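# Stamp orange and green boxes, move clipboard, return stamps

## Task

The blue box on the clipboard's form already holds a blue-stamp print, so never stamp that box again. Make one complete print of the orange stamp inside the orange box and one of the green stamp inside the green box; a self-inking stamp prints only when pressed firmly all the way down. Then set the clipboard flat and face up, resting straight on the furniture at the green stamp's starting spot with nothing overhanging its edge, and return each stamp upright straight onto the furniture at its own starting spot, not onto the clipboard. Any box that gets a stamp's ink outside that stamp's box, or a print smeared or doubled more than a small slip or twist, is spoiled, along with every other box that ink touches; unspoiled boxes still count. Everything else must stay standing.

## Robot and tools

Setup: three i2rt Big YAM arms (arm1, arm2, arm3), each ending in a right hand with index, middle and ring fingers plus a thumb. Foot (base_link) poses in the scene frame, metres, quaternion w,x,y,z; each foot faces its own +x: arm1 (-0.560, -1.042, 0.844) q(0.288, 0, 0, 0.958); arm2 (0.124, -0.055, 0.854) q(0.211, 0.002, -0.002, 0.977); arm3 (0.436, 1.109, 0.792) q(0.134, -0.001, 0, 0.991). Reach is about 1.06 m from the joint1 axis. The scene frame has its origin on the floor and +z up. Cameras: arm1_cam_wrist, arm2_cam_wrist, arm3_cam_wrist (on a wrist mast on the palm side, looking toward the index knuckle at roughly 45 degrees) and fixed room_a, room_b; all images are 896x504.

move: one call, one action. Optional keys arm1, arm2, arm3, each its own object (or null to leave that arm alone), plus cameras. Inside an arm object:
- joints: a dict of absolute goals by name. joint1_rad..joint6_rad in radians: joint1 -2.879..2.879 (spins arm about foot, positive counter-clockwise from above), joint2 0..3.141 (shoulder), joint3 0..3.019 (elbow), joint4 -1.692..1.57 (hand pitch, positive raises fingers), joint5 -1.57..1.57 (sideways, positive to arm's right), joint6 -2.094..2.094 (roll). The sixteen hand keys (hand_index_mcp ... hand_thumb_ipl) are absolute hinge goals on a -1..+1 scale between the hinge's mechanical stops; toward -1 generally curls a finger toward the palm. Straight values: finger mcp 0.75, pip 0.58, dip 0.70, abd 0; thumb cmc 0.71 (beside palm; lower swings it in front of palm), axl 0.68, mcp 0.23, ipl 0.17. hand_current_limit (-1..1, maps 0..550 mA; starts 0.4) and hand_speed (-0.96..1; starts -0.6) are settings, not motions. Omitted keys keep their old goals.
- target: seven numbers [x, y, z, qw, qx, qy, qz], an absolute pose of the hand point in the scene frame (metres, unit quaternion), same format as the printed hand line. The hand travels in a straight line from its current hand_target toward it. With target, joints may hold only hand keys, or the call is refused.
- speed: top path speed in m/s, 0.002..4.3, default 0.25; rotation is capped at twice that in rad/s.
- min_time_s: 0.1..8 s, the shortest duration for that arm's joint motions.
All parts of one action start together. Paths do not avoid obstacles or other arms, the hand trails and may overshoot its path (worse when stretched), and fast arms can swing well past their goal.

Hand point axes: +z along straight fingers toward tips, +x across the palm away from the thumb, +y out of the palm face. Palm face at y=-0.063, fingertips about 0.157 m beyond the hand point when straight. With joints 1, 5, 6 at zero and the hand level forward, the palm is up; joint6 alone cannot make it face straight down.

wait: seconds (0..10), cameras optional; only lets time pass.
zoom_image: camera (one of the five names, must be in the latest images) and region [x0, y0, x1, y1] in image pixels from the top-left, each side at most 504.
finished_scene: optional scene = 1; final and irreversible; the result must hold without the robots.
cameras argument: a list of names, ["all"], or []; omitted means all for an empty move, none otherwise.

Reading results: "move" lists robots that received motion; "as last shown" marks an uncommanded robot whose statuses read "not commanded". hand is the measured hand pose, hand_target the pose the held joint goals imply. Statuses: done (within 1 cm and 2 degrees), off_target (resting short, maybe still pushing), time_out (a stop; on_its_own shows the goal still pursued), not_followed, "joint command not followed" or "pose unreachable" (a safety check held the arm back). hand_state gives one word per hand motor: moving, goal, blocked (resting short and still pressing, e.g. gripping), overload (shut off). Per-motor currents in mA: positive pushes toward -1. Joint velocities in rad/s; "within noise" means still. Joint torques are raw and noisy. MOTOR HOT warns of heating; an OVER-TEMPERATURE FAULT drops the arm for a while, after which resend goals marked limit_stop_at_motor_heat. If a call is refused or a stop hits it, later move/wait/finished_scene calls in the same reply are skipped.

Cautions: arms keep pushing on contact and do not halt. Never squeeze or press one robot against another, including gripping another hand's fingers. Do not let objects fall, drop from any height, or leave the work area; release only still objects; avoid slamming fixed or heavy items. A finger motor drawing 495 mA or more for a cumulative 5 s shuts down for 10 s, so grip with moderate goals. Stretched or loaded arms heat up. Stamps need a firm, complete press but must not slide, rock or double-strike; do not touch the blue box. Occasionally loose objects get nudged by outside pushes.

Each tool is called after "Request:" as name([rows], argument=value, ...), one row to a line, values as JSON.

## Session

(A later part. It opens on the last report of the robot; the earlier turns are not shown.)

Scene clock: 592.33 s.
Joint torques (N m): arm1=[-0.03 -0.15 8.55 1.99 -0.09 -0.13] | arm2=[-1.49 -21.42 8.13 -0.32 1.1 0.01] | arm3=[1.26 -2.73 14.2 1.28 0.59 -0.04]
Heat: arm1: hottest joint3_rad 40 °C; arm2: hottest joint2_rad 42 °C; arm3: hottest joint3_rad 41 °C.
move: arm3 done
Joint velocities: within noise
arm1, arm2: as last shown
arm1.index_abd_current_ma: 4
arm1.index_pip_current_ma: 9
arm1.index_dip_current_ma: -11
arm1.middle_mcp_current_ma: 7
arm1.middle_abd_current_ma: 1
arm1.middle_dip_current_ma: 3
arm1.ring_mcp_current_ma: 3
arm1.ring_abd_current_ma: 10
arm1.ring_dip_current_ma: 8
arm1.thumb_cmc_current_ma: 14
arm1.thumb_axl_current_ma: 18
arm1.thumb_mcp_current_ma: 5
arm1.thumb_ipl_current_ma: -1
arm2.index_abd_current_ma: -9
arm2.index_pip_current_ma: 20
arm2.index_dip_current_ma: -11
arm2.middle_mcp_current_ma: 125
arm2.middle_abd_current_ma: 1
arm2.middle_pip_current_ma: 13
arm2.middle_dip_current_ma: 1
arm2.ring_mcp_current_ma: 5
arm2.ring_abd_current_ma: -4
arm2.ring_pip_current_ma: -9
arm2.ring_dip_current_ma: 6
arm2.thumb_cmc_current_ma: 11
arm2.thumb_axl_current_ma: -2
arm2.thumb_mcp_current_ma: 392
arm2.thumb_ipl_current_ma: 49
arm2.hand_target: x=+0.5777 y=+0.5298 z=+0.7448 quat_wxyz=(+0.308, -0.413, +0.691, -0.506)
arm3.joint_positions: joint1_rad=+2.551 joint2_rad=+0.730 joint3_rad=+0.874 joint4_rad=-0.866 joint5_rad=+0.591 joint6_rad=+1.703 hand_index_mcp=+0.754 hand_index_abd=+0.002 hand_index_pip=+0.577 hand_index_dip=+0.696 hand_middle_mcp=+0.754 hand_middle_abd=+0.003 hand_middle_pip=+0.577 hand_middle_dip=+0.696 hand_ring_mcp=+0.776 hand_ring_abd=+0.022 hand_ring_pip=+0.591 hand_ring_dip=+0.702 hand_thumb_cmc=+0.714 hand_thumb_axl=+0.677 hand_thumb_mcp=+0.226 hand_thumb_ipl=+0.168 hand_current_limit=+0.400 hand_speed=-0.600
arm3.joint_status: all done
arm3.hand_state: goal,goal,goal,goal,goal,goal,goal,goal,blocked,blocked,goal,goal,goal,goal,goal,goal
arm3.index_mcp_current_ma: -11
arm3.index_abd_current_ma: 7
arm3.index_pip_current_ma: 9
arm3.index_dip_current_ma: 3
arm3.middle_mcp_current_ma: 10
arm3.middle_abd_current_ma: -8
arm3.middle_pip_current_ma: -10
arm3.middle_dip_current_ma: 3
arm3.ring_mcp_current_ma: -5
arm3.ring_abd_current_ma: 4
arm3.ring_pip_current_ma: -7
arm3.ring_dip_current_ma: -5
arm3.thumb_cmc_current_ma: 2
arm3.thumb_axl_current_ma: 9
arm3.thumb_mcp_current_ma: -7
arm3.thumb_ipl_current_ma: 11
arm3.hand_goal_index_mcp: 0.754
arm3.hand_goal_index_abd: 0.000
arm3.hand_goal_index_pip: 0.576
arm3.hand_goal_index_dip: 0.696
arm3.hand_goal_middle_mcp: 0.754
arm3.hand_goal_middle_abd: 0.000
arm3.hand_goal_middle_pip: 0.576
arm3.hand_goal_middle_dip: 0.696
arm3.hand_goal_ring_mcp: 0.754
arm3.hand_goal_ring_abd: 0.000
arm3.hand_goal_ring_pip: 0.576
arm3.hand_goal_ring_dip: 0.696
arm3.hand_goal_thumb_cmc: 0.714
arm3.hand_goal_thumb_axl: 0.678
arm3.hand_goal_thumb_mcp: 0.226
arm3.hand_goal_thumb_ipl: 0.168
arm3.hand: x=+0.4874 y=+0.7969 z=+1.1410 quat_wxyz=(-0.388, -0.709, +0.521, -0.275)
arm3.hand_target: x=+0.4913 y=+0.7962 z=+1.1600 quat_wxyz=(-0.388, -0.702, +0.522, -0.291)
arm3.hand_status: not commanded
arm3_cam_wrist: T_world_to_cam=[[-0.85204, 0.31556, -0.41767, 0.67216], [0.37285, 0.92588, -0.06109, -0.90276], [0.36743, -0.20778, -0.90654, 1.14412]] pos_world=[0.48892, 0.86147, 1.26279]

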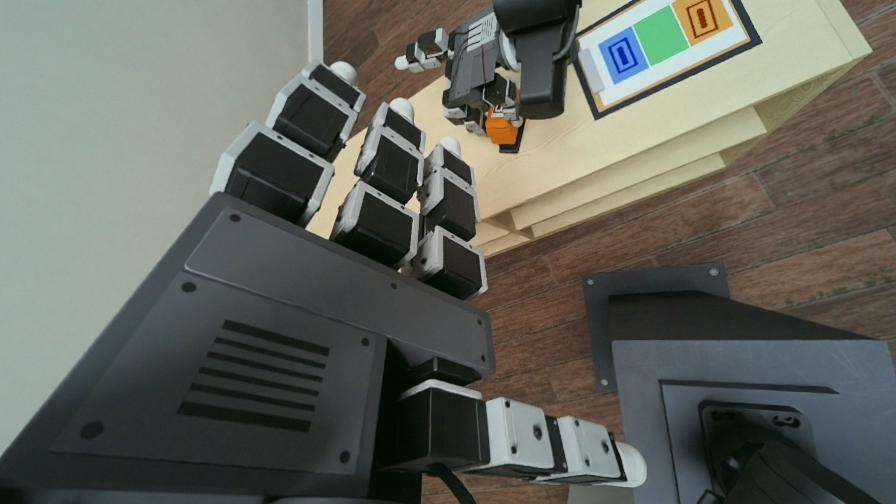

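Request:
move(arm2={"target": [0.578, 0.530, 0.730, 0.3074, -0.4123, 0.6915, -0.507], "speed": 0.04}, cameras=["arm3_cam_wrist"])

Request:
zoom_image(camera="arm3_cam_wrist", region=[460, 60, 560, 160])

Scene clock: 595.67 s.
Joint torques (N m): arm1=[0.03 -0.09 8.57 2 -0.1 -0.13] | arm2=[-1.44 -21.19 7.92 0.32 1.02 0.06] | arm3=[1.2 -3.14 14.3 1.22 0.5 -0.02]
Heat: arm1: hottest joint3_rad 40 °C; arm2: hottest joint2_rad 42 °C; arm3: hottest joint3_rad 41 °C.
move: arm2 done
Joint velocities: within noise
arm1, arm3: as last shown
arm1.index_mcp_current_ma: 0
arm1.index_abd_current_ma: 6
arm1.index_pip_current_ma: 14
arm1.index_dip_current_ma: -6
arm1.middle_abd_current_ma: 3
arm1.middle_pip_current_ma: 0
arm1.middle_dip_current_ma: -2
arm1.ring_mcp_current_ma: -3
arm1.ring_abd_current_ma: 4
arm1.ring_dip_current_ma: -1
arm1.thumb_cmc_current_ma: 9
arm1.thumb_axl_current_ma: 7
arm1.thumb_mcp_current_ma: 12
arm1.thumb_ipl_current_ma: -2
arm2.joint_positions: joint1_rad=-1.606 joint2_rad=+2.570 joint3_rad=+2.041 joint4_rad=-1.118 joint5_rad=+1.274 joint6_rad=-1.489 hand_index_mcp=-0.299 hand_index_abd=+0.008 hand_index_pip=+0.625 hand_index_dip=+0.707 hand_middle_mcp=-0.309 hand_middle_abd=-0.005 hand_middle_pip=+0.609 hand_middle_dip=+0.708 hand_ring_mcp=+0.959 hand_ring_abd=+0.004 hand_ring_pip=+0.566 hand_ring_dip=+0.694 hand_thumb_cmc=-0.547 hand_thumb_axl=+0.683 hand_thumb_mcp=-0.084 hand_thumb_ipl=+0.235 hand_current_limit=+0.500 hand_speed=-0.800
arm2.joint_status: not commanded
arm2.hand_state: blocked,goal,blocked,goal,blocked,goal,blocked,goal,blocked,goal,goal,goal,blocked,goal,blocked,blocked
arm2.index_mcp_current_ma: 129
arm2.index_abd_current_ma: -5
arm2.index_pip_current_ma: 18
arm2.index_dip_current_ma: -4
arm2.middle_mcp_current_ma: 127
arm2.middle_abd_current_ma: 3
arm2.middle_pip_current_ma: 15
arm2.middle_dip_current_ma: 7
arm2.ring_mcp_current_ma: 1
arm2.ring_abd_current_ma: -3
arm2.ring_pip_current_ma: -6
arm2.ring_dip_current_ma: 11
arm2.thumb_cmc_current_ma: 18
arm2.thumb_axl_current_ma: -3
arm2.thumb_mcp_current_ma: 396
arm2.thumb_ipl_current_ma: 54
arm2.hand_goal_index_mcp: -0.440
arm2.hand_goal_index_abd: 0.000
arm2.hand_goal_index_pip: 0.576
arm2.hand_goal_index_dip: 0.696
arm2.hand_goal_middle_mcp: -0.440
arm2.hand_goal_middle_abd: 0.000
arm2.hand_goal_middle_pip: 0.576
arm2.hand_goal_middle_dip: 0.696
arm2.hand_goal_ring_mcp: 0.980
arm2.hand_goal_ring_abd: 0.000
arm2.hand_goal_ring_pip: 0.576
arm2.hand_goal_ring_dip: 0.696
arm2.hand_goal_thumb_cmc: -0.570
arm2.hand_goal_thumb_axl: 0.678
arm2.hand_goal_thumb_mcp: -0.300
arm2.hand_goal_thumb_ipl: 0.168
arm2.hand: x=+0.5719 y=+0.5277 z=+0.7362 quat_wxyz=(+0.308, -0.415, +0.690, -0.506)
arm2.hand_target: x=+0.5777 y=+0.5298 z=+0.7300 quat_wxyz=(+0.308, -0.413, +0.692, -0.507)
arm2.hand_status: done (0.009 m and 0.3 deg from the pose sent, 0.019 m and 0.8 deg at the start)
arm3.index_mcp_current_ma: -6
arm3.index_abd_current_ma: 9
arm3.index_pip_current_ma: 4
arm3.middle_mcp_current_ma: 11
arm3.middle_abd_current_ma: -12
arm3.middle_dip_current_ma: -4
arm3.ring_mcp_current_ma: -7
arm3.ring_abd_current_ma: 5
arm3.ring_pip_current_ma: -12
arm3.thumb_cmc_current_ma: 1
arm3.thumb_axl_current_ma: 5
arm3.thumb_mcp_current_ma: -4
arm3_cam_wrist: T_world_to_cam=[[-0.85204, 0.31556, -0.41767, 0.67216], [0.37285, 0.92588, -0.06109, -0.90276], [0.36743, -0.20778, -0.90654, 1.14412]] pos_world=[0.48892, 0.86147, 1.26279]

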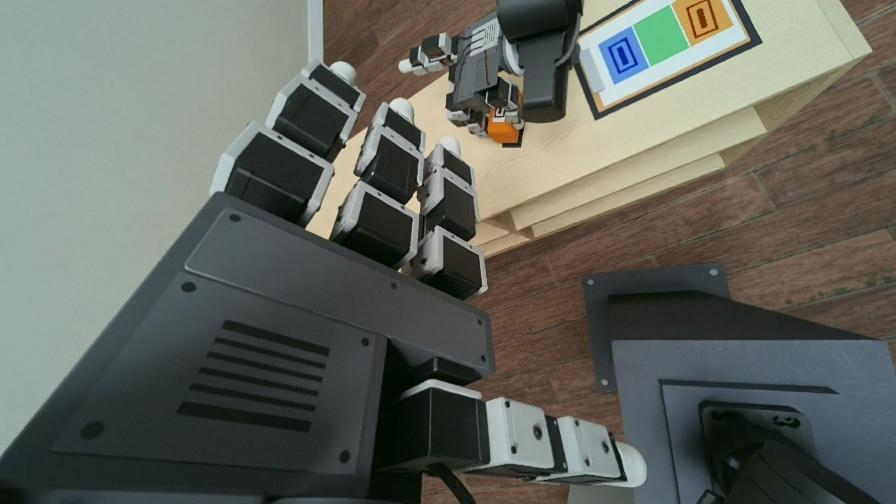

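Scaled by 5.040 from the camera's image (finer frame: 1280x720).

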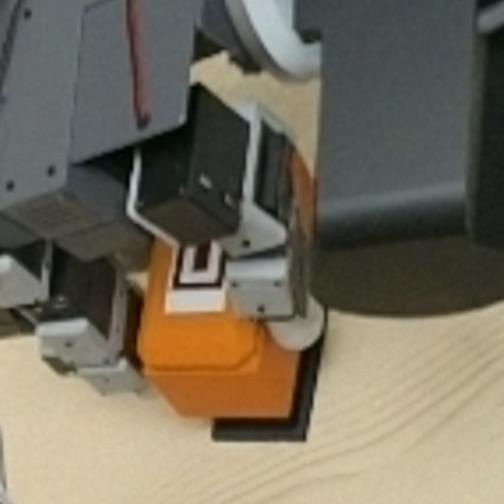

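Request:
move(arm2={"target": [0.578, 0.530, 0.757, 0.3074, -0.4123, 0.6915, -0.507], "speed": 0.05}, cameras=["arm3_cam_wrist"])

Request:
zoom_image(camera="arm3_cam_wrist", region=[460, 60, 560, 160])

Scene clock: 598.13 s.
Joint torques (N m): arm1=[0.03 -0.09 8.58 1.99 -0.09 -0.13] | arm2=[-1.44 -24.59 7.42 -0.42 1 0.05] | arm3=[1.32 -2.67 14.27 1.5 0.59 -0.01]
Heat: arm1: hottest joint3_rad 40 °C; arm2: hottest joint2_rad 42 °C; arm3: hottest joint3_rad 41 °C.
move: arm2 off_target
Joint velocities: within noise
arm1, arm3: as last shown
arm1.index_mcp_current_ma: 2
arm1.index_abd_current_ma: 3
arm1.index_pip_current_ma: 0
arm1.index_dip_current_ma: -10
arm1.middle_mcp_current_ma: 2
arm1.middle_abd_current_ma: 11
arm1.middle_pip_current_ma: 1
arm1.middle_dip_current_ma: -1
arm1.ring_mcp_current_ma: -1
arm1.ring_abd_current_ma: -5
arm1.ring_pip_current_ma: -7
arm1.ring_dip_current_ma: 5
arm1.thumb_cmc_current_ma: 7
arm1.thumb_axl_current_ma: 11
arm1.thumb_mcp_current_ma: 7
arm1.thumb_ipl_current_ma: -8
arm2.joint_positions: joint1_rad=-1.606 joint2_rad=+2.569 joint3_rad=+2.041 joint4_rad=-1.136 joint5_rad=+1.274 joint6_rad=-1.489 hand_index_mcp=-0.299 hand_index_abd=+0.008 hand_index_pip=+0.625 hand_index_dip=+0.707 hand_middle_mcp=-0.309 hand_middle_abd=-0.004 hand_middle_pip=+0.610 hand_middle_dip=+0.708 hand_ring_mcp=+0.959 hand_ring_abd=+0.004 hand_ring_pip=+0.566 hand_ring_dip=+0.694 hand_thumb_cmc=-0.547 hand_thumb_axl=+0.683 hand_thumb_mcp=-0.084 hand_thumb_ipl=+0.235 hand_current_limit=+0.500 hand_speed=-0.800
arm2.joint_status: not commanded
arm2.hand_state: blocked,goal,blocked,goal,blocked,goal,blocked,goal,blocked,goal,goal,goal,blocked,goal,blocked,blocked
arm2.index_mcp_current_ma: 135
arm2.index_abd_current_ma: -10
arm2.index_pip_current_ma: 23
arm2.index_dip_current_ma: -7
arm2.middle_mcp_current_ma: 121
arm2.middle_abd_current_ma: 8
arm2.middle_pip_current_ma: 22
arm2.middle_dip_current_ma: -4
arm2.ring_mcp_current_ma: 6
arm2.ring_abd_current_ma: -11
arm2.ring_pip_current_ma: -10
arm2.ring_dip_current_ma: 5
arm2.thumb_cmc_current_ma: 16
arm2.thumb_axl_current_ma: -5
arm2.thumb_mcp_current_ma: 397
arm2.thumb_ipl_current_ma: 47
arm2.hand_goal_index_mcp: -0.440
arm2.hand_goal_index_abd: 0.000
arm2.hand_goal_index_pip: 0.576
arm2.hand_goal_index_dip: 0.696
arm2.hand_goal_middle_mcp: -0.440
arm2.hand_goal_middle_abd: 0.000
arm2.hand_goal_middle_pip: 0.576
arm2.hand_goal_middle_dip: 0.696
arm2.hand_goal_ring_mcp: 0.980
arm2.hand_goal_ring_abd: 0.000
arm2.hand_goal_ring_pip: 0.576
arm2.hand_goal_ring_dip: 0.696
arm2.hand_goal_thumb_cmc: -0.570
arm2.hand_goal_thumb_axl: 0.678
arm2.hand_goal_thumb_mcp: -0.300
arm2.hand_goal_thumb_ipl: 0.168
arm2.hand: x=+0.5704 y=+0.5246 z=+0.7365 quat_wxyz=(+0.303, -0.419, +0.688, -0.510)
arm2.hand_target: x=+0.5778 y=+0.5298 z=+0.7568 quat_wxyz=(+0.308, -0.413, +0.691, -0.507)
arm2.hand_status: off_target (0.023 m and 1.1 deg from the pose sent, 0.022 m and 0.3 deg at the start)
arm3.index_mcp_current_ma: -8
arm3.index_abd_current_ma: 11
arm3.index_pip_current_ma: 3
arm3.index_dip_current_ma: 2
arm3.middle_mcp_current_ma: 8
arm3.middle_pip_current_ma: -7
arm3.middle_dip_current_ma: -1
arm3.ring_mcp_current_ma: -9
arm3.ring_abd_current_ma: 4
arm3.ring_pip_current_ma: -10
arm3.ring_dip_current_ma: -4
arm3.thumb_cmc_current_ma: -3
arm3.thumb_axl_current_ma: 4
arm3.thumb_mcp_current_ma: -11
arm3_cam_wrist: T_world_to_cam=[[-0.85204, 0.31556, -0.41767, 0.67216], [0.37285, 0.92588, -0.06109, -0.90276], [0.36743, -0.20778, -0.90654, 1.14412]] pos_world=[0.48892, 0.86147, 1.26279]

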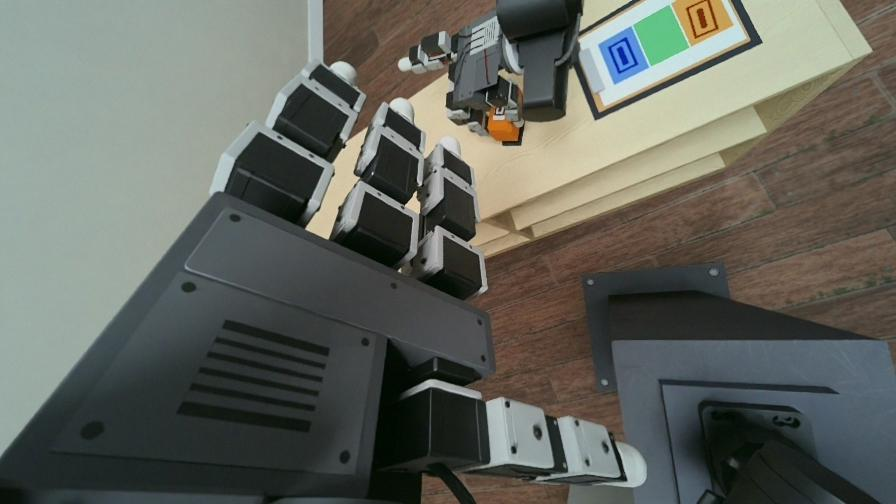

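Scaled by 5.040 from the camera's image (finer frame: 1280x720).

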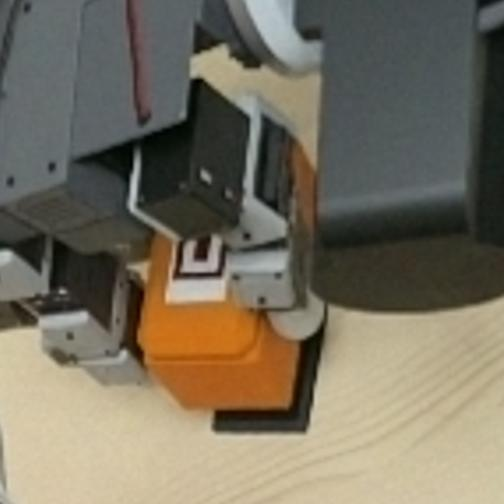

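Request:
move(arm2={"target": [0.580, 0.535, 0.766, 0.3074, -0.4123, 0.6915, -0.507], "speed": 0.05}, cameras=["arm3_cam_wrist"])

Request:
zoom_image(camera="arm3_cam_wrist", region=[460, 60, 560, 160])

Scene clock: 600.63 s.
Joint torques (N m): arm1=[0.03 -0.15 8.53 1.99 -0.09 -0.13] | arm2=[-1.44 -24.7 8.92 -0.35 0.99 0.06] | arm3=[1.14 -2.78 14.19 1.24 0.54 -0.03]
Heat: arm1: hottest joint3_rad 40 °C; arm2: hottest joint2_rad 42 °C; arm3: hottest joint3_rad 42 °C.
move: arm2 off_target
Joint velocities: within noise
arm1, arm3: as last shown
arm1.index_mcp_current_ma: -8
arm1.index_abd_current_ma: 5
arm1.index_pip_current_ma: 13
arm1.index_dip_current_ma: -9
arm1.middle_mcp_current_ma: 6
arm1.middle_abd_current_ma: 3
arm1.middle_pip_current_ma: 2
arm1.middle_dip_current_ma: 0
arm1.ring_mcp_current_ma: 5
arm1.ring_abd_current_ma: -1
arm1.ring_pip_current_ma: 1
arm1.ring_dip_current_ma: 7
arm1.thumb_cmc_current_ma: 6
arm1.thumb_axl_current_ma: -2
arm1.thumb_mcp_current_ma: 12
arm1.thumb_ipl_current_ma: -11
arm2.joint_positions: joint1_rad=-1.606 joint2_rad=+2.569 joint3_rad=+2.046 joint4_rad=-1.168 joint5_rad=+1.274 joint6_rad=-1.489 hand_index_mcp=-0.300 hand_index_abd=+0.007 hand_index_pip=+0.625 hand_index_dip=+0.707 hand_middle_mcp=-0.309 hand_middle_abd=-0.005 hand_middle_pip=+0.611 hand_middle_dip=+0.708 hand_ring_mcp=+0.959 hand_ring_abd=+0.004 hand_ring_pip=+0.566 hand_ring_dip=+0.694 hand_thumb_cmc=-0.548 hand_thumb_axl=+0.683 hand_thumb_mcp=-0.084 hand_thumb_ipl=+0.235 hand_current_limit=+0.500 hand_speed=-0.800
arm2.joint_status: not commanded
arm2.hand_state: blocked,goal,blocked,goal,blocked,goal,blocked,goal,blocked,goal,goal,goal,blocked,goal,blocked,blocked
arm2.index_mcp_current_ma: 136
arm2.index_abd_current_ma: -4
arm2.index_pip_current_ma: 20
arm2.index_dip_current_ma: -7
arm2.middle_mcp_current_ma: 124
arm2.middle_abd_current_ma: 5
arm2.middle_pip_current_ma: 13
arm2.middle_dip_current_ma: 1
arm2.ring_mcp_current_ma: -6
arm2.ring_abd_current_ma: -8
arm2.ring_pip_current_ma: -14
arm2.ring_dip_current_ma: 11
arm2.thumb_cmc_current_ma: 7
arm2.thumb_axl_current_ma: -4
arm2.thumb_mcp_current_ma: 390
arm2.thumb_ipl_current_ma: 56
arm2.hand_goal_index_mcp: -0.440
arm2.hand_goal_index_abd: 0.000
arm2.hand_goal_index_pip: 0.576
arm2.hand_goal_index_dip: 0.696
arm2.hand_goal_middle_mcp: -0.440
arm2.hand_goal_middle_abd: 0.000
arm2.hand_goal_middle_pip: 0.576
arm2.hand_goal_middle_dip: 0.696
arm2.hand_goal_ring_mcp: 0.980
arm2.hand_goal_ring_abd: 0.000
arm2.hand_goal_ring_pip: 0.576
arm2.hand_goal_ring_dip: 0.696
arm2.hand_goal_thumb_cmc: -0.570
arm2.hand_goal_thumb_axl: 0.678
arm2.hand_goal_thumb_mcp: -0.300
arm2.hand_goal_thumb_ipl: 0.168
arm2.hand: x=+0.5684 y=+0.5205 z=+0.7382 quat_wxyz=(+0.294, -0.425, +0.683, -0.516)
arm2.hand_target: x=+0.5794 y=+0.5341 z=+0.7663 quat_wxyz=(+0.308, -0.413, +0.691, -0.507)
arm2.hand_status: off_target (0.033 m and 2.6 deg from the pose sent, 0.033 m and 1.1 deg at the start)
arm3.index_mcp_current_ma: -9
arm3.index_abd_current_ma: 10
arm3.index_pip_current_ma: 4
arm3.index_dip_current_ma: -1
arm3.middle_mcp_current_ma: 10
arm3.middle_abd_current_ma: -9
arm3.middle_pip_current_ma: -6
arm3.middle_dip_current_ma: 1
arm3.ring_mcp_current_ma: -4
arm3.ring_pip_current_ma: -11
arm3.ring_dip_current_ma: -5
arm3.thumb_axl_current_ma: 5
arm3.thumb_mcp_current_ma: -8
arm3.thumb_ipl_current_ma: 4
arm3_cam_wrist: T_world_to_cam=[[-0.85204, 0.31556, -0.41767, 0.67216], [0.37285, 0.92588, -0.06109, -0.90276], [0.36743, -0.20778, -0.90654, 1.14412]] pos_world=[0.48892, 0.86147, 1.26279]

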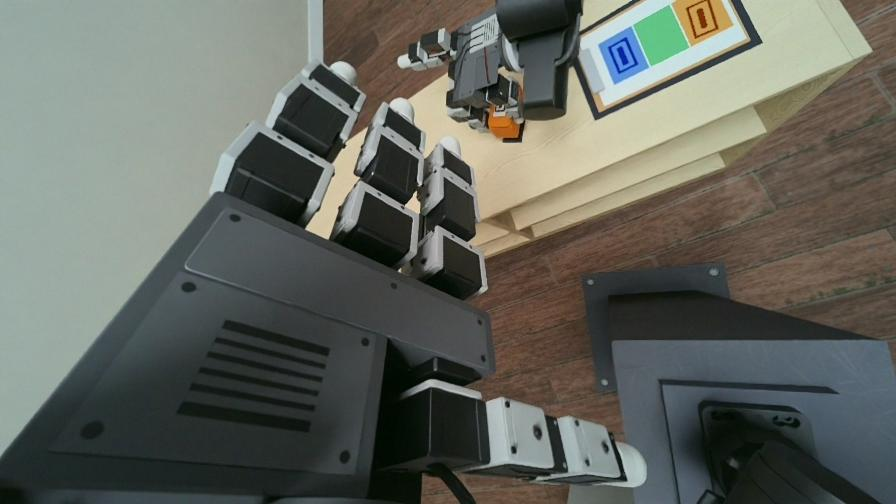

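Scaled by 5.040 from the camera's image (finer frame: 1280x720).

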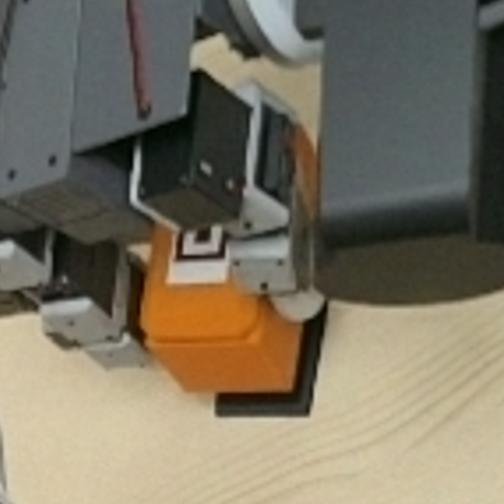

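Request:
move(arm2={"joints": {"hand_speed": -0.92, "hand_thumb_mcp": 0.0, "hand_index_mcp": -0.25, "hand_middle_mcp": -0.25}}, cameras=["arm3_cam_wrist"])

Request:
zoom_image(camera="arm3_cam_wrist", region=[460, 60, 560, 160])

Scene clock: 604.47 s.
Joint torques (N m): arm1=[0.03 -0.15 8.54 1.99 -0.1 -0.13] | arm2=[-1.44 -24.35 8.61 -0.34 1.01 0.06] | arm3=[0.73 -2.73 14.42 1.22 0.55 -0.06]
Heat: arm1: hottest joint3_rad 40 °C; arm2: hottest joint2_rad 42 °C; arm3: hottest joint3_rad 42 °C.
move: arm2 done
Joint velocities: within noise
arm1, arm3: as last shown
arm1.index_mcp_current_ma: 0
arm1.index_abd_current_ma: 1
arm1.index_pip_current_ma: 15
arm1.index_dip_current_ma: -5
arm1.middle_mcp_current_ma: 7
arm1.middle_abd_current_ma: 7
arm1.middle_pip_current_ma: -4
arm1.middle_dip_current_ma: -1
arm1.ring_abd_current_ma: -2
arm1.ring_pip_current_ma: -6
arm1.ring_dip_current_ma: 3
arm1.thumb_cmc_current_ma: 4
arm1.thumb_axl_current_ma: 9
arm1.thumb_mcp_current_ma: 9
arm1.thumb_ipl_current_ma: -3
arm2.joint_positions: joint1_rad=-1.606 joint2_rad=+2.569 joint3_rad=+2.051 joint4_rad=-1.168 joint5_rad=+1.274 joint6_rad=-1.489 hand_index_mcp=-0.256 hand_index_abd=+0.004 hand_index_pip=+0.575 hand_index_dip=+0.703 hand_middle_mcp=-0.261 hand_middle_abd=+0.004 hand_middle_pip=+0.573 hand_middle_dip=+0.703 hand_ring_mcp=+0.959 hand_ring_abd=+0.005 hand_ring_pip=+0.566 hand_ring_dip=+0.694 hand_thumb_cmc=-0.563 hand_thumb_axl=+0.683 hand_thumb_mcp=-0.003 hand_thumb_ipl=+0.174 hand_current_limit=+0.500 hand_speed=-0.920
arm2.joint_status: all done
arm2.hand_state: goal,goal,goal,goal,goal,goal,goal,goal,blocked,goal,goal,goal,goal,goal,goal,goal
arm2.index_mcp_current_ma: -4
arm2.index_abd_current_ma: -9
arm2.index_pip_current_ma: 8
arm2.index_dip_current_ma: -3
arm2.middle_mcp_current_ma: -4
arm2.middle_abd_current_ma: 3
arm2.middle_pip_current_ma: 5
arm2.middle_dip_current_ma: 0
arm2.ring_mcp_current_ma: 1
arm2.ring_abd_current_ma: -9
arm2.ring_pip_current_ma: -7
arm2.ring_dip_current_ma: 6
arm2.thumb_cmc_current_ma: 6
arm2.thumb_axl_current_ma: 2
arm2.thumb_mcp_current_ma: -10
arm2.thumb_ipl_current_ma: -14
arm2.hand_goal_index_mcp: -0.250
arm2.hand_goal_index_abd: 0.000
arm2.hand_goal_index_pip: 0.576
arm2.hand_goal_index_dip: 0.696
arm2.hand_goal_middle_mcp: -0.250
arm2.hand_goal_middle_abd: 0.000
arm2.hand_goal_middle_pip: 0.576
arm2.hand_goal_middle_dip: 0.696
arm2.hand_goal_ring_mcp: 0.980
arm2.hand_goal_ring_abd: 0.000
arm2.hand_goal_ring_pip: 0.576
arm2.hand_goal_ring_dip: 0.696
arm2.hand_goal_thumb_cmc: -0.570
arm2.hand_goal_thumb_axl: 0.678
arm2.hand_goal_thumb_mcp: 0.000
arm2.hand_goal_thumb_ipl: 0.168
arm2.hand: x=+0.5691 y=+0.5220 z=+0.7397 quat_wxyz=(+0.295, -0.424, +0.684, -0.515)
arm2.hand_target: x=+0.5793 y=+0.5340 z=+0.7663 quat_wxyz=(+0.308, -0.413, +0.691, -0.507)
arm2.hand_status: not commanded
arm3.index_abd_current_ma: 6
arm3.index_pip_current_ma: 8
arm3.index_dip_current_ma: 0
arm3.middle_mcp_current_ma: 6
arm3.middle_abd_current_ma: -11
arm3.middle_pip_current_ma: -7
arm3.ring_mcp_current_ma: -8
arm3.ring_abd_current_ma: 5
arm3.ring_pip_current_ma: -9
arm3.ring_dip_current_ma: 1
arm3.thumb_cmc_current_ma: 0
arm3.thumb_axl_current_ma: 7
arm3.thumb_mcp_current_ma: -7
arm3.thumb_ipl_current_ma: 5
arm3_cam_wrist: T_world_to_cam=[[-0.85204, 0.31556, -0.41767, 0.67216], [0.37285, 0.92588, -0.06109, -0.90276], [0.36743, -0.20778, -0.90654, 1.14412]] pos_world=[0.48892, 0.86147, 1.26279]

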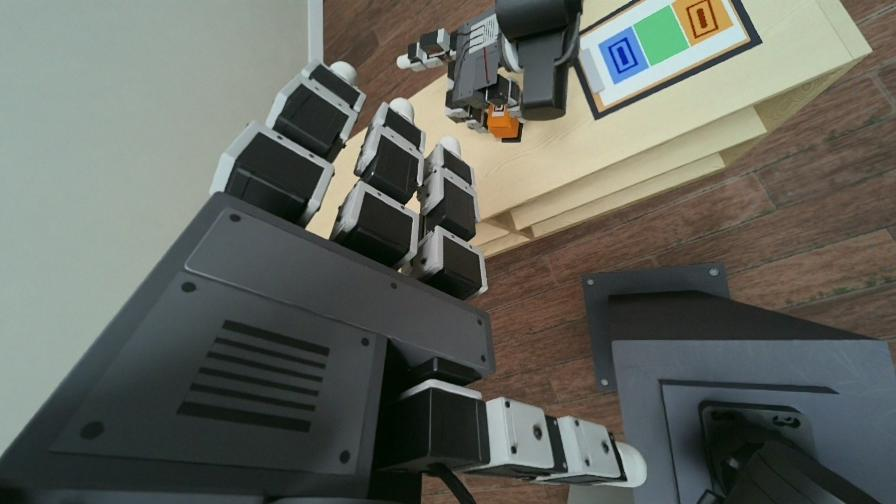

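Scaled by 5.040 from the camera's image (finer frame: 1280x720).

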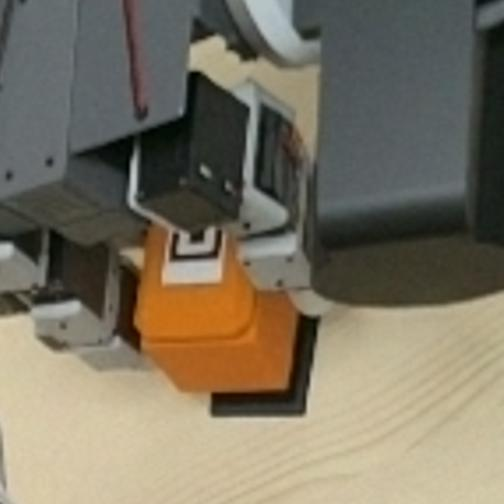

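Released, stamp standing. Open further and raise.

Request:
move(arm2={"joints": {"hand_speed": -0.7, "hand_thumb_mcp": 0.22, "hand_index_mcp": -0.10, "hand_middle_mcp": -0.10}})

Request:
move(arm2={"target": [0.573, 0.53, 0.90, 0.3074, -0.4123, 0.6915, -0.507], "speed": 0.15}, cameras=["arm3_cam_wrist"])

Request:
zoom_image(camera="arm3_cam_wrist", region=[440, 0, 800, 250])

Scene clock: 606.57 s.
Joint torques (N m): arm1=[0.03 -0.09 8.55 1.98 -0.09 -0.13] | arm2=[-1.38 -24.7 8.57 -0.35 1.01 0.06] | arm3=[1.49 -2.78 14.16 1.21 0.58 -0.08]
Heat: arm1: hottest joint3_rad 40 °C; arm2: hottest joint2_rad 42 °C; arm3: hottest joint3_rad 42 °C.
move: arm2 done
Joint velocities: within noise
arm1, arm3: as last shown
arm1.index_mcp_current_ma: -6
arm1.index_abd_current_ma: 13
arm1.index_pip_current_ma: 7
arm1.index_dip_current_ma: 6
arm1.middle_mcp_current_ma: 5
arm1.middle_abd_current_ma: 3
arm1.middle_pip_current_ma: 0
arm1.middle_dip_current_ma: -4
arm1.ring_mcp_current_ma: 0
arm1.ring_abd_current_ma: 4
arm1.ring_pip_current_ma: -8
arm1.ring_dip_current_ma: 6
arm1.thumb_axl_current_ma: 7
arm1.thumb_mcp_current_ma: 6
arm1.thumb_ipl_current_ma: 3
arm2.joint_positions: joint1_rad=-1.606 joint2_rad=+2.569 joint3_rad=+2.051 joint4_rad=-1.168 joint5_rad=+1.274 joint6_rad=-1.489 hand_index_mcp=-0.110 hand_index_abd=+0.004 hand_index_pip=+0.573 hand_index_dip=+0.698 hand_middle_mcp=-0.110 hand_middle_abd=+0.004 hand_middle_pip=+0.573 hand_middle_dip=+0.702 hand_ring_mcp=+0.959 hand_ring_abd=+0.005 hand_ring_pip=+0.566 hand_ring_dip=+0.694 hand_thumb_cmc=-0.563 hand_thumb_axl=+0.682 hand_thumb_mcp=+0.216 hand_thumb_ipl=+0.168 hand_current_limit=+0.500 hand_speed=-0.700
arm2.joint_status: all done
arm2.hand_state: goal,goal,goal,goal,goal,goal,goal,goal,blocked,goal,goal,goal,goal,goal,goal,goal
arm2.index_mcp_current_ma: -12
arm2.index_abd_current_ma: -7
arm2.index_pip_current_ma: 0
arm2.index_dip_current_ma: -9
arm2.middle_mcp_current_ma: 6
arm2.middle_abd_current_ma: 9
arm2.middle_pip_current_ma: -5
arm2.middle_dip_current_ma: 3
arm2.ring_mcp_current_ma: 7
arm2.ring_abd_current_ma: -4
arm2.ring_pip_current_ma: -13
arm2.ring_dip_current_ma: 5
arm2.thumb_cmc_current_ma: 11
arm2.thumb_axl_current_ma: -13
arm2.thumb_mcp_current_ma: -8
arm2.thumb_ipl_current_ma: -11
arm2.hand_goal_index_mcp: -0.100
arm2.hand_goal_index_abd: 0.000
arm2.hand_goal_index_pip: 0.576
arm2.hand_goal_index_dip: 0.696
arm2.hand_goal_middle_mcp: -0.100
arm2.hand_goal_middle_abd: 0.000
arm2.hand_goal_middle_pip: 0.576
arm2.hand_goal_middle_dip: 0.696
arm2.hand_goal_ring_mcp: 0.980
arm2.hand_goal_ring_abd: 0.000
arm2.hand_goal_ring_pip: 0.576
arm2.hand_goal_ring_dip: 0.696
arm2.hand_goal_thumb_cmc: -0.570
arm2.hand_goal_thumb_axl: 0.678
arm2.hand_goal_thumb_mcp: 0.220
arm2.hand_goal_thumb_ipl: 0.168
arm2.hand: x=+0.5691 y=+0.5220 z=+0.7397 quat_wxyz=(+0.295, -0.424, +0.684, -0.515)
arm2.hand_target: x=+0.5793 y=+0.5340 z=+0.7663 quat_wxyz=(+0.308, -0.413, +0.691, -0.507)
arm2.hand_status: not commanded
arm3.index_abd_current_ma: 5
arm3.index_pip_current_ma: 9
arm3.index_dip_current_ma: -2
arm3.middle_mcp_current_ma: 11
arm3.middle_abd_current_ma: -10
arm3.middle_dip_current_ma: 3
arm3.ring_mcp_current_ma: -5
arm3.ring_abd_current_ma: 6
arm3.ring_dip_current_ma: -3
arm3.thumb_cmc_current_ma: 2
arm3.thumb_axl_current_ma: 0
arm3.thumb_mcp_current_ma: -10
pictures: none

Scene clock: 608.33 s.
Joint torques (N m): arm1=[-0.03 -0.09 8.55 1.99 -0.09 -0.13] | arm2=[-0.85 -24 9.42 -0.32 0.98 0.21] | arm3=[1.08 -2.67 14.22 1.52 0.58 -0.03]
Heat: arm1: hottest joint3_rad 40 °C; arm2: hottest joint2_rad 42 °C; arm3: hottest joint3_rad 42 °C.
move: arm2 off_target
Joint velocities: within noise
arm1.joint_positions: joint1_rad=+0.107 joint2_rad=+0.639 joint3_rad=+1.372 joint4_rad=-1.403 joint5_rad=-0.093 joint6_rad=+1.215 hand_index_mcp=+0.753 hand_index_abd=+0.000 hand_index_pip=+0.577 hand_index_dip=+0.696 hand_middle_mcp=+0.753 hand_middle_abd=+0.000 hand_middle_pip=+0.577 hand_middle_dip=+0.696 hand_ring_mcp=+0.753 hand_ring_abd=+0.000 hand_ring_pip=+0.577 hand_ring_dip=+0.696 hand_thumb_cmc=+0.714 hand_thumb_axl=+0.677 hand_thumb_mcp=+0.225 hand_thumb_ipl=+0.168 hand_current_limit=+0.400 hand_speed=-0.600
arm1.joint_status: not commanded
arm1.hand_state: goal,goal,goal,goal,goal,goal,goal,goal,goal,goal,goal,goal,goal,goal,goal,goal
arm1.index_mcp_current_ma: -4
arm1.index_abd_current_ma: 4
arm1.index_pip_current_ma: 10
arm1.index_dip_current_ma: 1
arm1.middle_mcp_current_ma: 8
arm1.middle_abd_current_ma: 2
arm1.middle_pip_current_ma: 5
arm1.middle_dip_current_ma: -6
arm1.ring_mcp_current_ma: 1
arm1.ring_abd_current_ma: 7
arm1.ring_pip_current_ma: -6
arm1.ring_dip_current_ma: 5
arm1.thumb_cmc_current_ma: 7
arm1.thumb_axl_current_ma: 6
arm1.thumb_mcp_current_ma: 11
arm1.thumb_ipl_current_ma: -8
arm1.hand_goal_index_mcp: 0.754
arm1.hand_goal_index_abd: 0.000
arm1.hand_goal_index_pip: 0.576
arm1.hand_goal_index_dip: 0.696
arm1.hand_goal_middle_mcp: 0.754
arm1.hand_goal_middle_abd: 0.000
arm1.hand_goal_middle_pip: 0.576
arm1.hand_goal_middle_dip: 0.696
arm1.hand_goal_ring_mcp: 0.754
arm1.hand_goal_ring_abd: 0.000
arm1.hand_goal_ring_pip: 0.576
arm1.hand_goal_ring_dip: 0.696
arm1.hand_goal_thumb_cmc: 0.714
arm1.hand_goal_thumb_axl: 0.678
arm1.hand_goal_thumb_mcp: 0.226
arm1.hand_goal_thumb_ipl: 0.168
arm1.hand: x=-0.7467 y=-0.8649 z=+1.3582 quat_wxyz=(-0.415, +0.034, +0.899, +0.137)
arm1.hand_target: x=-0.7441 y=-0.8642 z=+1.3721 quat_wxyz=(-0.427, +0.036, +0.892, +0.145)
arm1.hand_status: not commanded
arm2.joint_positions: joint1_rad=-1.606 joint2_rad=+2.389 joint3_rad=+2.076 joint4_rad=-1.398 joint5_rad=+1.274 joint6_rad=-1.480 hand_index_mcp=-0.110 hand_index_abd=+0.004 hand_index_pip=+0.573 hand_index_dip=+0.698 hand_middle_mcp=-0.110 hand_middle_abd=+0.004 hand_middle_pip=+0.573 hand_middle_dip=+0.702 hand_ring_mcp=+0.959 hand_ring_abd=+0.005 hand_ring_pip=+0.566 hand_ring_dip=+0.694 hand_thumb_cmc=-0.563 hand_thumb_axl=+0.682 hand_thumb_mcp=+0.216 hand_thumb_ipl=+0.168 hand_current_limit=+0.500 hand_speed=-0.700
arm2.joint_status: not commanded
arm2.hand_state: goal,goal,goal,goal,goal,goal,goal,goal,blocked,goal,goal,goal,goal,goal,goal,goal
arm2.index_mcp_current_ma: -12
arm2.index_abd_current_ma: -9
arm2.index_pip_current_ma: 3
arm2.index_dip_current_ma: -6
arm2.middle_mcp_current_ma: 4
arm2.middle_abd_current_ma: 3
arm2.middle_pip_current_ma: 8
arm2.middle_dip_current_ma: -5
arm2.ring_mcp_current_ma: 4
arm2.ring_abd_current_ma: -8
arm2.ring_pip_current_ma: -11
arm2.ring_dip_current_ma: 9
arm2.thumb_cmc_current_ma: 11
arm2.thumb_axl_current_ma: -7
arm2.thumb_mcp_current_ma: -9
arm2.thumb_ipl_current_ma: -6
arm2.hand_goal_index_mcp: -0.100
arm2.hand_goal_index_abd: 0.000
arm2.hand_goal_index_pip: 0.576
arm2.hand_goal_index_dip: 0.696
arm2.hand_goal_middle_mcp: -0.100
arm2.hand_goal_middle_abd: 0.000
arm2.hand_goal_middle_pip: 0.576
arm2.hand_goal_middle_dip: 0.696
arm2.hand_goal_ring_mcp: 0.980
arm2.hand_goal_ring_abd: 0.000
arm2.hand_goal_ring_pip: 0.576
arm2.hand_goal_ring_dip: 0.696
arm2.hand_goal_thumb_cmc: -0.570
arm2.hand_goal_thumb_axl: 0.678
arm2.hand_goal_thumb_mcp: 0.220
arm2.hand_goal_thumb_ipl: 0.168
arm2.hand: x=+0.5674 y=+0.5169 z=+0.8722 quat_wxyz=(+0.289, -0.427, +0.682, -0.519)
arm2.hand_target: x=+0.5724 y=+0.5291 z=+0.9002 quat_wxyz=(+0.308, -0.413, +0.691, -0.507)
arm2.hand_status: off_target (0.031 m and 3.3 deg from the pose sent, 0.160 m and 2.3 deg at the start)
arm3: as last shown
arm3.index_mcp_current_ma: -6
arm3.index_abd_current_ma: 13
arm3.index_pip_current_ma: 4
arm3.index_dip_current_ma: 0
arm3.middle_mcp_current_ma: 8
arm3.middle_abd_current_ma: -6
arm3.middle_pip_current_ma: -14
arm3.middle_dip_current_ma: 0
arm3.ring_mcp_current_ma: -7
arm3.ring_abd_current_ma: 4
arm3.ring_dip_current_ma: -4
arm3.thumb_cmc_current_ma: 1
arm3.thumb_axl_current_ma: 7
arm3.thumb_mcp_current_ma: -4
arm3.thumb_ipl_current_ma: 8
arm3_cam_wrist: T_world_to_cam=[[-0.85204, 0.31556, -0.41767, 0.67216], [0.37285, 0.92588, -0.06109, -0.90276], [0.36743, -0.20778, -0.90654, 1.14412]] pos_world=[0.48892, 0.86147, 1.26279]

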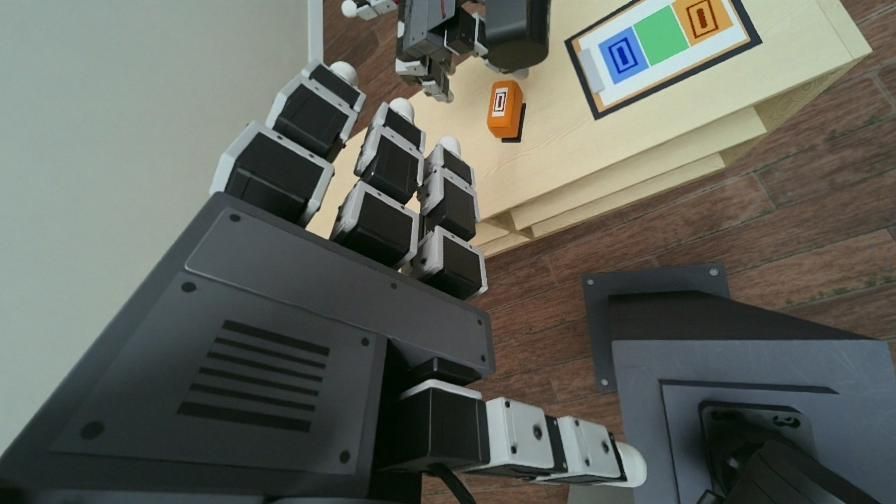

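Scaled by 1.400 from the camera's image (finer frame: 1280x720).

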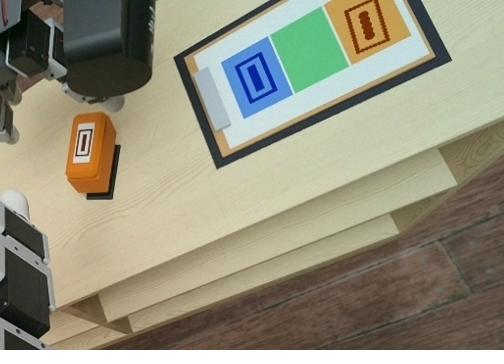

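Request:
move(arm2={"target": [0.36, 0.60, 0.98, 0.0, 0.0349, 0.9994, 0.0], "speed": 0.35, "joints": {"hand_current_limit": 0.4, "hand_speed": -0.5, "hand_index_mcp": 0.754, "hand_middle_mcp": 0.754, "hand_ring_mcp": 0.754, "hand_thumb_cmc": 0.714, "hand_thumb_mcp": 0.226}}, cameras=["arm3_cam_wrist", "room_a", "room_b"])

Scene clock: 669.57 s.
Joint torques (N m): arm1=[0.03 -0.09 8.54 1.99 -0.09 -0.13] | arm2=[-0.32 -20.48 6.75 0.98 -0.03 0.21] | arm3=[1.26 -2.02 14.3 1.37 0.52 0]
Heat: arm1: hottest joint3_rad 40 °C; arm2: hottest joint2_rad 46 °C; arm3: hottest joint3_rad 44 °C.
move: arm2 off_target
Joint velocities: within noise
arm1, arm3: as last shown
arm1.index_mcp_current_ma: 3
arm1.index_abd_current_ma: 0
arm1.index_pip_current_ma: 1
arm1.index_dip_current_ma: -10
arm1.middle_mcp_current_ma: 7
arm1.middle_abd_current_ma: 1
arm1.middle_pip_current_ma: -1
arm1.middle_dip_current_ma: -4
arm1.ring_mcp_current_ma: 3
arm1.ring_abd_current_ma: 3
arm1.ring_pip_current_ma: -5
arm1.ring_dip_current_ma: 7
arm1.thumb_cmc_current_ma: 6
arm1.thumb_axl_current_ma: 13
arm1.thumb_mcp_current_ma: 13
arm1.thumb_ipl_current_ma: -12
arm2.joint_positions: joint1_rad=-1.497 joint2_rad=+2.008 joint3_rad=+1.776 joint4_rad=-1.380 joint5_rad=+0.006 joint6_rad=-0.286 hand_index_mcp=+0.740 hand_index_abd=-0.003 hand_index_pip=+0.573 hand_index_dip=+0.695 hand_middle_mcp=+0.739 hand_middle_abd=-0.005 hand_middle_pip=+0.573 hand_middle_dip=+0.702 hand_ring_mcp=+0.739 hand_ring_abd=-0.008 hand_ring_pip=+0.567 hand_ring_dip=+0.688 hand_thumb_cmc=+0.705 hand_thumb_axl=+0.682 hand_thumb_mcp=+0.218 hand_thumb_ipl=+0.168 hand_current_limit=+0.400 hand_speed=-0.500
arm2.joint_status: all done
arm2.hand_state: goal,goal,goal,goal,goal,goal,goal,goal,goal,goal,goal,goal,goal,goal,goal,goal
arm2.index_mcp_current_ma: -8
arm2.index_abd_current_ma: 0
arm2.index_pip_current_ma: 5
arm2.index_dip_current_ma: -8
arm2.middle_mcp_current_ma: 0
arm2.middle_abd_current_ma: 6
arm2.middle_pip_current_ma: 2
arm2.middle_dip_current_ma: 1
arm2.ring_mcp_current_ma: 7
arm2.ring_abd_current_ma: -8
arm2.ring_pip_current_ma: -11
arm2.ring_dip_current_ma: 11
arm2.thumb_cmc_current_ma: 5
arm2.thumb_axl_current_ma: 2
arm2.thumb_mcp_current_ma: -5
arm2.thumb_ipl_current_ma: -3
arm2.hand_goal_index_mcp: 0.754
arm2.hand_goal_index_abd: 0.000
arm2.hand_goal_index_pip: 0.576
arm2.hand_goal_index_dip: 0.696
arm2.hand_goal_middle_mcp: 0.754
arm2.hand_goal_middle_abd: 0.000
arm2.hand_goal_middle_pip: 0.576
arm2.hand_goal_middle_dip: 0.696
arm2.hand_goal_ring_mcp: 0.754
arm2.hand_goal_ring_abd: 0.000
arm2.hand_goal_ring_pip: 0.576
arm2.hand_goal_ring_dip: 0.696
arm2.hand_goal_thumb_cmc: 0.714
arm2.hand_goal_thumb_axl: 0.678
arm2.hand_goal_thumb_mcp: 0.226
arm2.hand_goal_thumb_ipl: 0.168
arm2.hand: x=+0.3630 y=+0.5947 z=+0.9631 quat_wxyz=(-0.005, +0.033, +0.999, -0.018)
arm2.hand_target: x=+0.3599 y=+0.5998 z=+0.9800 quat_wxyz=(+0.000, +0.035, +0.999, +0.000)
arm2.hand_status: off_target (0.018 m and 2.1 deg from the pose sent, 0.248 m and 96.4 deg at the start; a joint's target at an end of its range on 26 of 102 steps)
arm3.index_mcp_current_ma: -7
arm3.index_abd_current_ma: 7
arm3.index_pip_current_ma: 8
arm3.index_dip_current_ma: 3
arm3.middle_mcp_current_ma: 6
arm3.middle_abd_current_ma: -11
arm3.middle_pip_current_ma: -5
arm3.middle_dip_current_ma: -1
arm3.ring_mcp_current_ma: -6
arm3.ring_abd_current_ma: 3
arm3.ring_pip_current_ma: -10
arm3.thumb_mcp_current_ma: -8
arm3.thumb_ipl_current_ma: 11
arm3_cam_wrist: T_world_to_cam=[[-0.85204, 0.31556, -0.41767, 0.67216], [0.37285, 0.92588, -0.06109, -0.90276], [0.36743, -0.20778, -0.90654, 1.14412]] pos_world=[0.48892, 0.86147, 1.26279]

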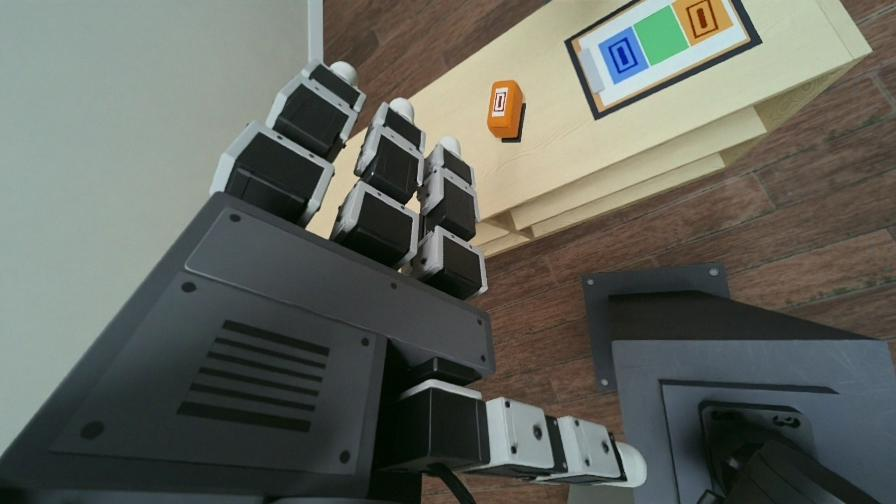

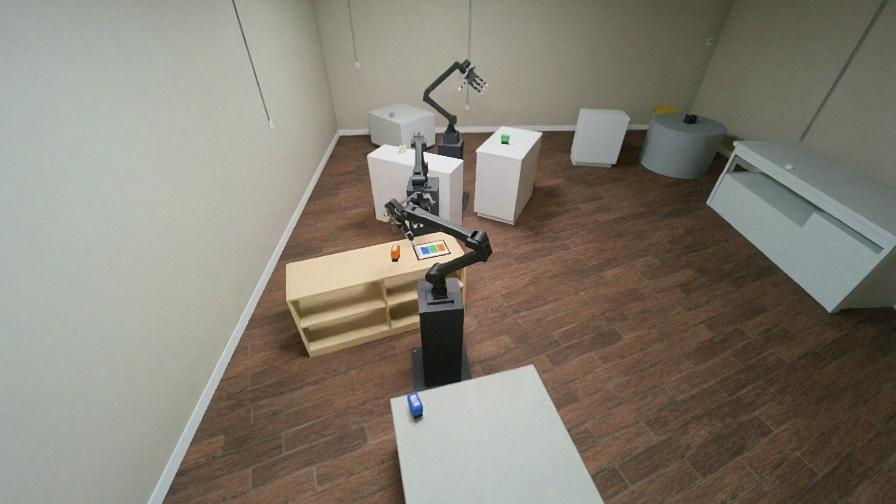

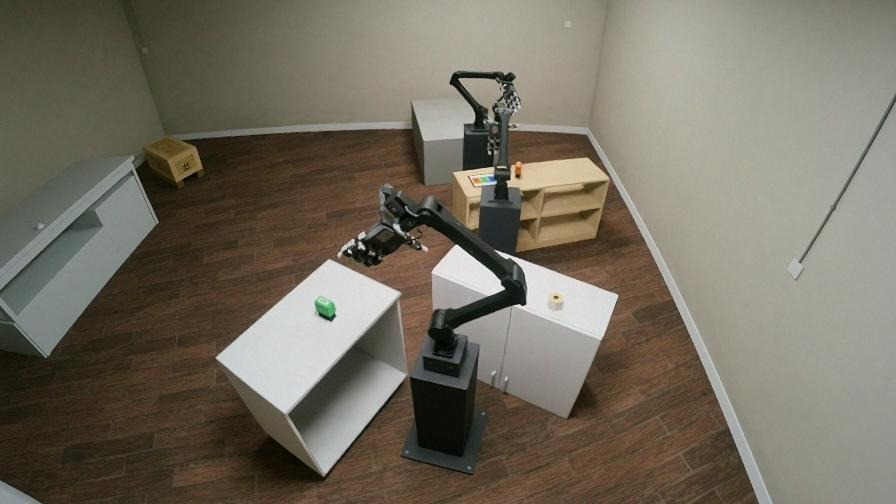

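Request:
zoom_image(camera="arm3_cam_wrist", region=[540, 0, 880, 220])

Scaled by 1.482 from the camera's image (finer frame: 1280x720).

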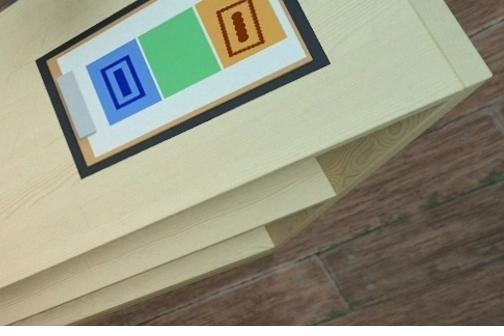

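Request:
move(arm2={"target": [0.29, 0.755, 0.86, 0.0, 0.0349, 0.9994, 0.0], "speed": 0.2}, cameras=["arm3_cam_wrist", "arm2_cam_wrist"])

Request:
zoom_image(camera="arm3_cam_wrist", region=[540, 0, 880, 220])

Scene clock: 682.70 s.
Joint torques (N m): arm1=[-0.03 -0.15 8.54 1.99 -0.09 -0.13] | arm2=[-0.56 -22.83 10 -0.13 -0.01 0.22] | arm3=[1.03 -2.43 14.23 1.28 0.58 -0.09]
Heat: arm1: hottest joint3_rad 40 °C; arm2: hottest joint2_rad 45 °C; arm3: hottest joint3_rad 44 °C.
move: arm2 off_target
Joint velocities: within noise
arm1: as last shown
arm1.index_mcp_current_ma: 0
arm1.index_abd_current_ma: 7
arm1.index_pip_current_ma: 3
arm1.index_dip_current_ma: -3
arm1.middle_mcp_current_ma: -5
arm1.middle_abd_current_ma: 7
arm1.middle_pip_current_ma: 3
arm1.middle_dip_current_ma: 1
arm1.ring_mcp_current_ma: 11
arm1.ring_abd_current_ma: -2
arm1.ring_pip_current_ma: -10
arm1.thumb_cmc_current_ma: 9
arm1.thumb_axl_current_ma: 20
arm1.thumb_mcp_current_ma: 3
arm1.thumb_ipl_current_ma: -3
arm2.joint_positions: joint1_rad=-1.335 joint2_rad=+2.473 joint3_rad=+2.287 joint4_rad=-1.408 joint5_rad=+0.005 joint6_rad=-0.125 hand_index_mcp=+0.744 hand_index_abd=-0.003 hand_index_pip=+0.573 hand_index_dip=+0.695 hand_middle_mcp=+0.743 hand_middle_abd=+0.000 hand_middle_pip=+0.573 hand_middle_dip=+0.702 hand_ring_mcp=+0.743 hand_ring_abd=-0.007 hand_ring_pip=+0.568 hand_ring_dip=+0.688 hand_thumb_cmc=+0.709 hand_thumb_axl=+0.682 hand_thumb_mcp=+0.218 hand_thumb_ipl=+0.168 hand_current_limit=+0.400 hand_speed=-0.500
arm2.joint_status: not commanded
arm2.hand_state: goal,goal,goal,goal,goal,goal,goal,goal,goal,goal,goal,goal,goal,goal,goal,goal
arm2.index_mcp_current_ma: -12
arm2.index_abd_current_ma: -2
arm2.index_pip_current_ma: 7
arm2.index_dip_current_ma: -9
arm2.middle_mcp_current_ma: 2
arm2.middle_abd_current_ma: 5
arm2.middle_pip_current_ma: -2
arm2.middle_dip_current_ma: 2
arm2.ring_mcp_current_ma: 11
arm2.ring_abd_current_ma: -12
arm2.ring_pip_current_ma: -15
arm2.ring_dip_current_ma: 5
arm2.thumb_cmc_current_ma: 10
arm2.thumb_axl_current_ma: -5
arm2.thumb_mcp_current_ma: -8
arm2.thumb_ipl_current_ma: -8
arm2.hand_goal_index_mcp: 0.754
arm2.hand_goal_index_abd: 0.000
arm2.hand_goal_index_pip: 0.576
arm2.hand_goal_index_dip: 0.696
arm2.hand_goal_middle_mcp: 0.754
arm2.hand_goal_middle_abd: 0.000
arm2.hand_goal_middle_pip: 0.576
arm2.hand_goal_middle_dip: 0.696
arm2.hand_goal_ring_mcp: 0.754
arm2.hand_goal_ring_abd: 0.000
arm2.hand_goal_ring_pip: 0.576
arm2.hand_goal_ring_dip: 0.696
arm2.hand_goal_thumb_cmc: 0.714
arm2.hand_goal_thumb_axl: 0.678
arm2.hand_goal_thumb_mcp: 0.226
arm2.hand_goal_thumb_ipl: 0.168
arm2.hand: x=+0.2921 y=+0.7450 z=+0.8500 quat_wxyz=(-0.001, +0.032, +0.999, -0.009)
arm2.hand_target: x=+0.2898 y=+0.7545 z=+0.8600 quat_wxyz=(+0.000, +0.035, +0.999, +0.001)
arm2.hand_status: off_target (0.014 m and 1.1 deg from the pose sent, 0.204 m and 2.1 deg at the start)
arm3.joint_positions: joint1_rad=+2.551 joint2_rad=+0.730 joint3_rad=+0.874 joint4_rad=-0.866 joint5_rad=+0.591 joint6_rad=+1.703 hand_index_mcp=+0.754 hand_index_abd=+0.002 hand_index_pip=+0.577 hand_index_dip=+0.696 hand_middle_mcp=+0.754 hand_middle_abd=+0.003 hand_middle_pip=+0.577 hand_middle_dip=+0.696 hand_ring_mcp=+0.776 hand_ring_abd=+0.022 hand_ring_pip=+0.591 hand_ring_dip=+0.702 hand_thumb_cmc=+0.714 hand_thumb_axl=+0.677 hand_thumb_mcp=+0.226 hand_thumb_ipl=+0.168 hand_current_limit=+0.400 hand_speed=-0.600
arm3.joint_status: not commanded
arm3.hand_state: goal,goal,goal,goal,goal,goal,goal,goal,blocked,blocked,goal,goal,goal,goal,goal,goal
arm3.index_mcp_current_ma: -5
arm3.index_abd_current_ma: 7
arm3.index_pip_current_ma: 8
arm3.index_dip_current_ma: 2
arm3.middle_mcp_current_ma: 6
arm3.middle_abd_current_ma: -11
arm3.middle_pip_current_ma: -11
arm3.middle_dip_current_ma: -2
arm3.ring_mcp_current_ma: -9
arm3.ring_abd_current_ma: 3
arm3.ring_pip_current_ma: -11
arm3.ring_dip_current_ma: -7
arm3.thumb_cmc_current_ma: 0
arm3.thumb_axl_current_ma: 3
arm3.thumb_mcp_current_ma: -10
arm3.thumb_ipl_current_ma: 10
arm3.hand_goal_index_mcp: 0.754
arm3.hand_goal_index_abd: 0.000
arm3.hand_goal_index_pip: 0.576
arm3.hand_goal_index_dip: 0.696
arm3.hand_goal_middle_mcp: 0.754
arm3.hand_goal_middle_abd: 0.000
arm3.hand_goal_middle_pip: 0.576
arm3.hand_goal_middle_dip: 0.696
arm3.hand_goal_ring_mcp: 0.754
arm3.hand_goal_ring_abd: 0.000
arm3.hand_goal_ring_pip: 0.576
arm3.hand_goal_ring_dip: 0.696
arm3.hand_goal_thumb_cmc: 0.714
arm3.hand_goal_thumb_axl: 0.678
arm3.hand_goal_thumb_mcp: 0.226
arm3.hand_goal_thumb_ipl: 0.168
arm3.hand: x=+0.4874 y=+0.7969 z=+1.1410 quat_wxyz=(-0.388, -0.709, +0.521, -0.275)
arm3.hand_target: x=+0.4913 y=+0.7962 z=+1.1600 quat_wxyz=(-0.388, -0.702, +0.522, -0.291)
arm3.hand_status: not commanded
pictures: arm2_cam_wrist, arm3_cam_wrist
arm2_cam_wrist: T_world_to_cam=[[0.84485, 0.53429, -0.02772, -0.58139], [0.37919, -0.56144, 0.73553, -0.36474], [0.37742, -0.63192, -0.67693, 1.05733]] pos_world=[0.23043, 0.774, 0.9679]
arm3_cam_wrist: T_world_to_cam=[[-0.85204, 0.31556, -0.41767, 0.67216], [0.37285, 0.92588, -0.06109, -0.90276], [0.36743, -0.20778, -0.90654, 1.14412]] pos_world=[0.48892, 0.86147, 1.26279]

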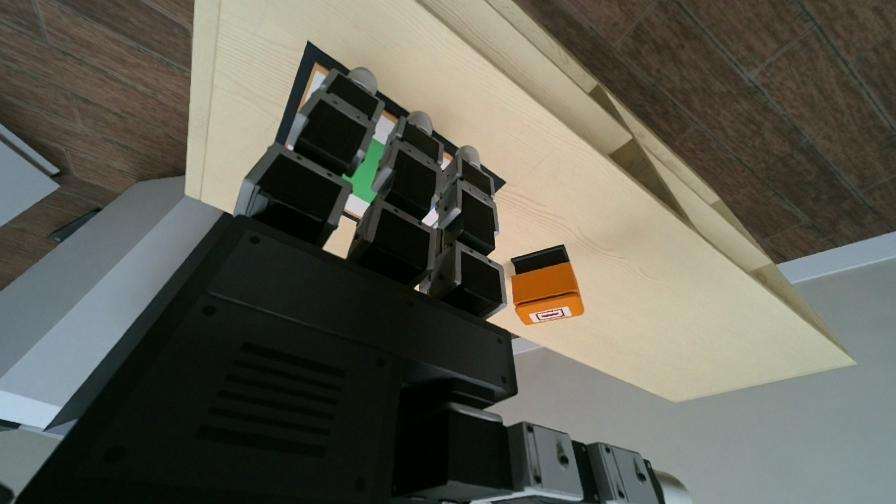

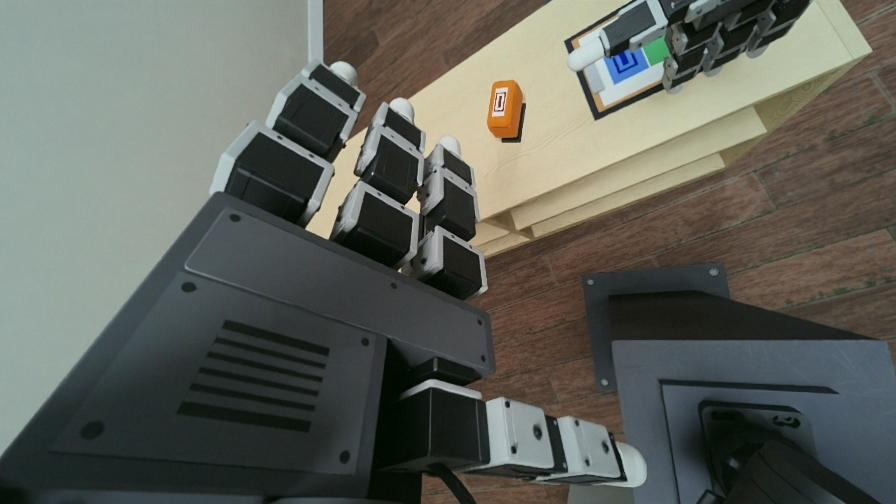

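Scaled by 1.482 from the camera's image (finer frame: 1280x720).

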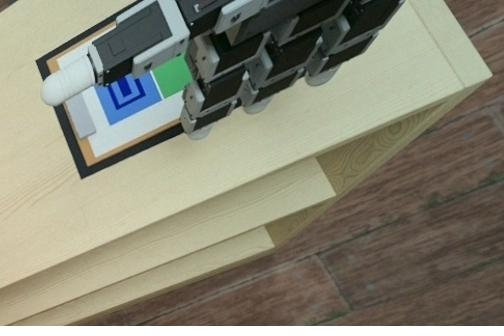

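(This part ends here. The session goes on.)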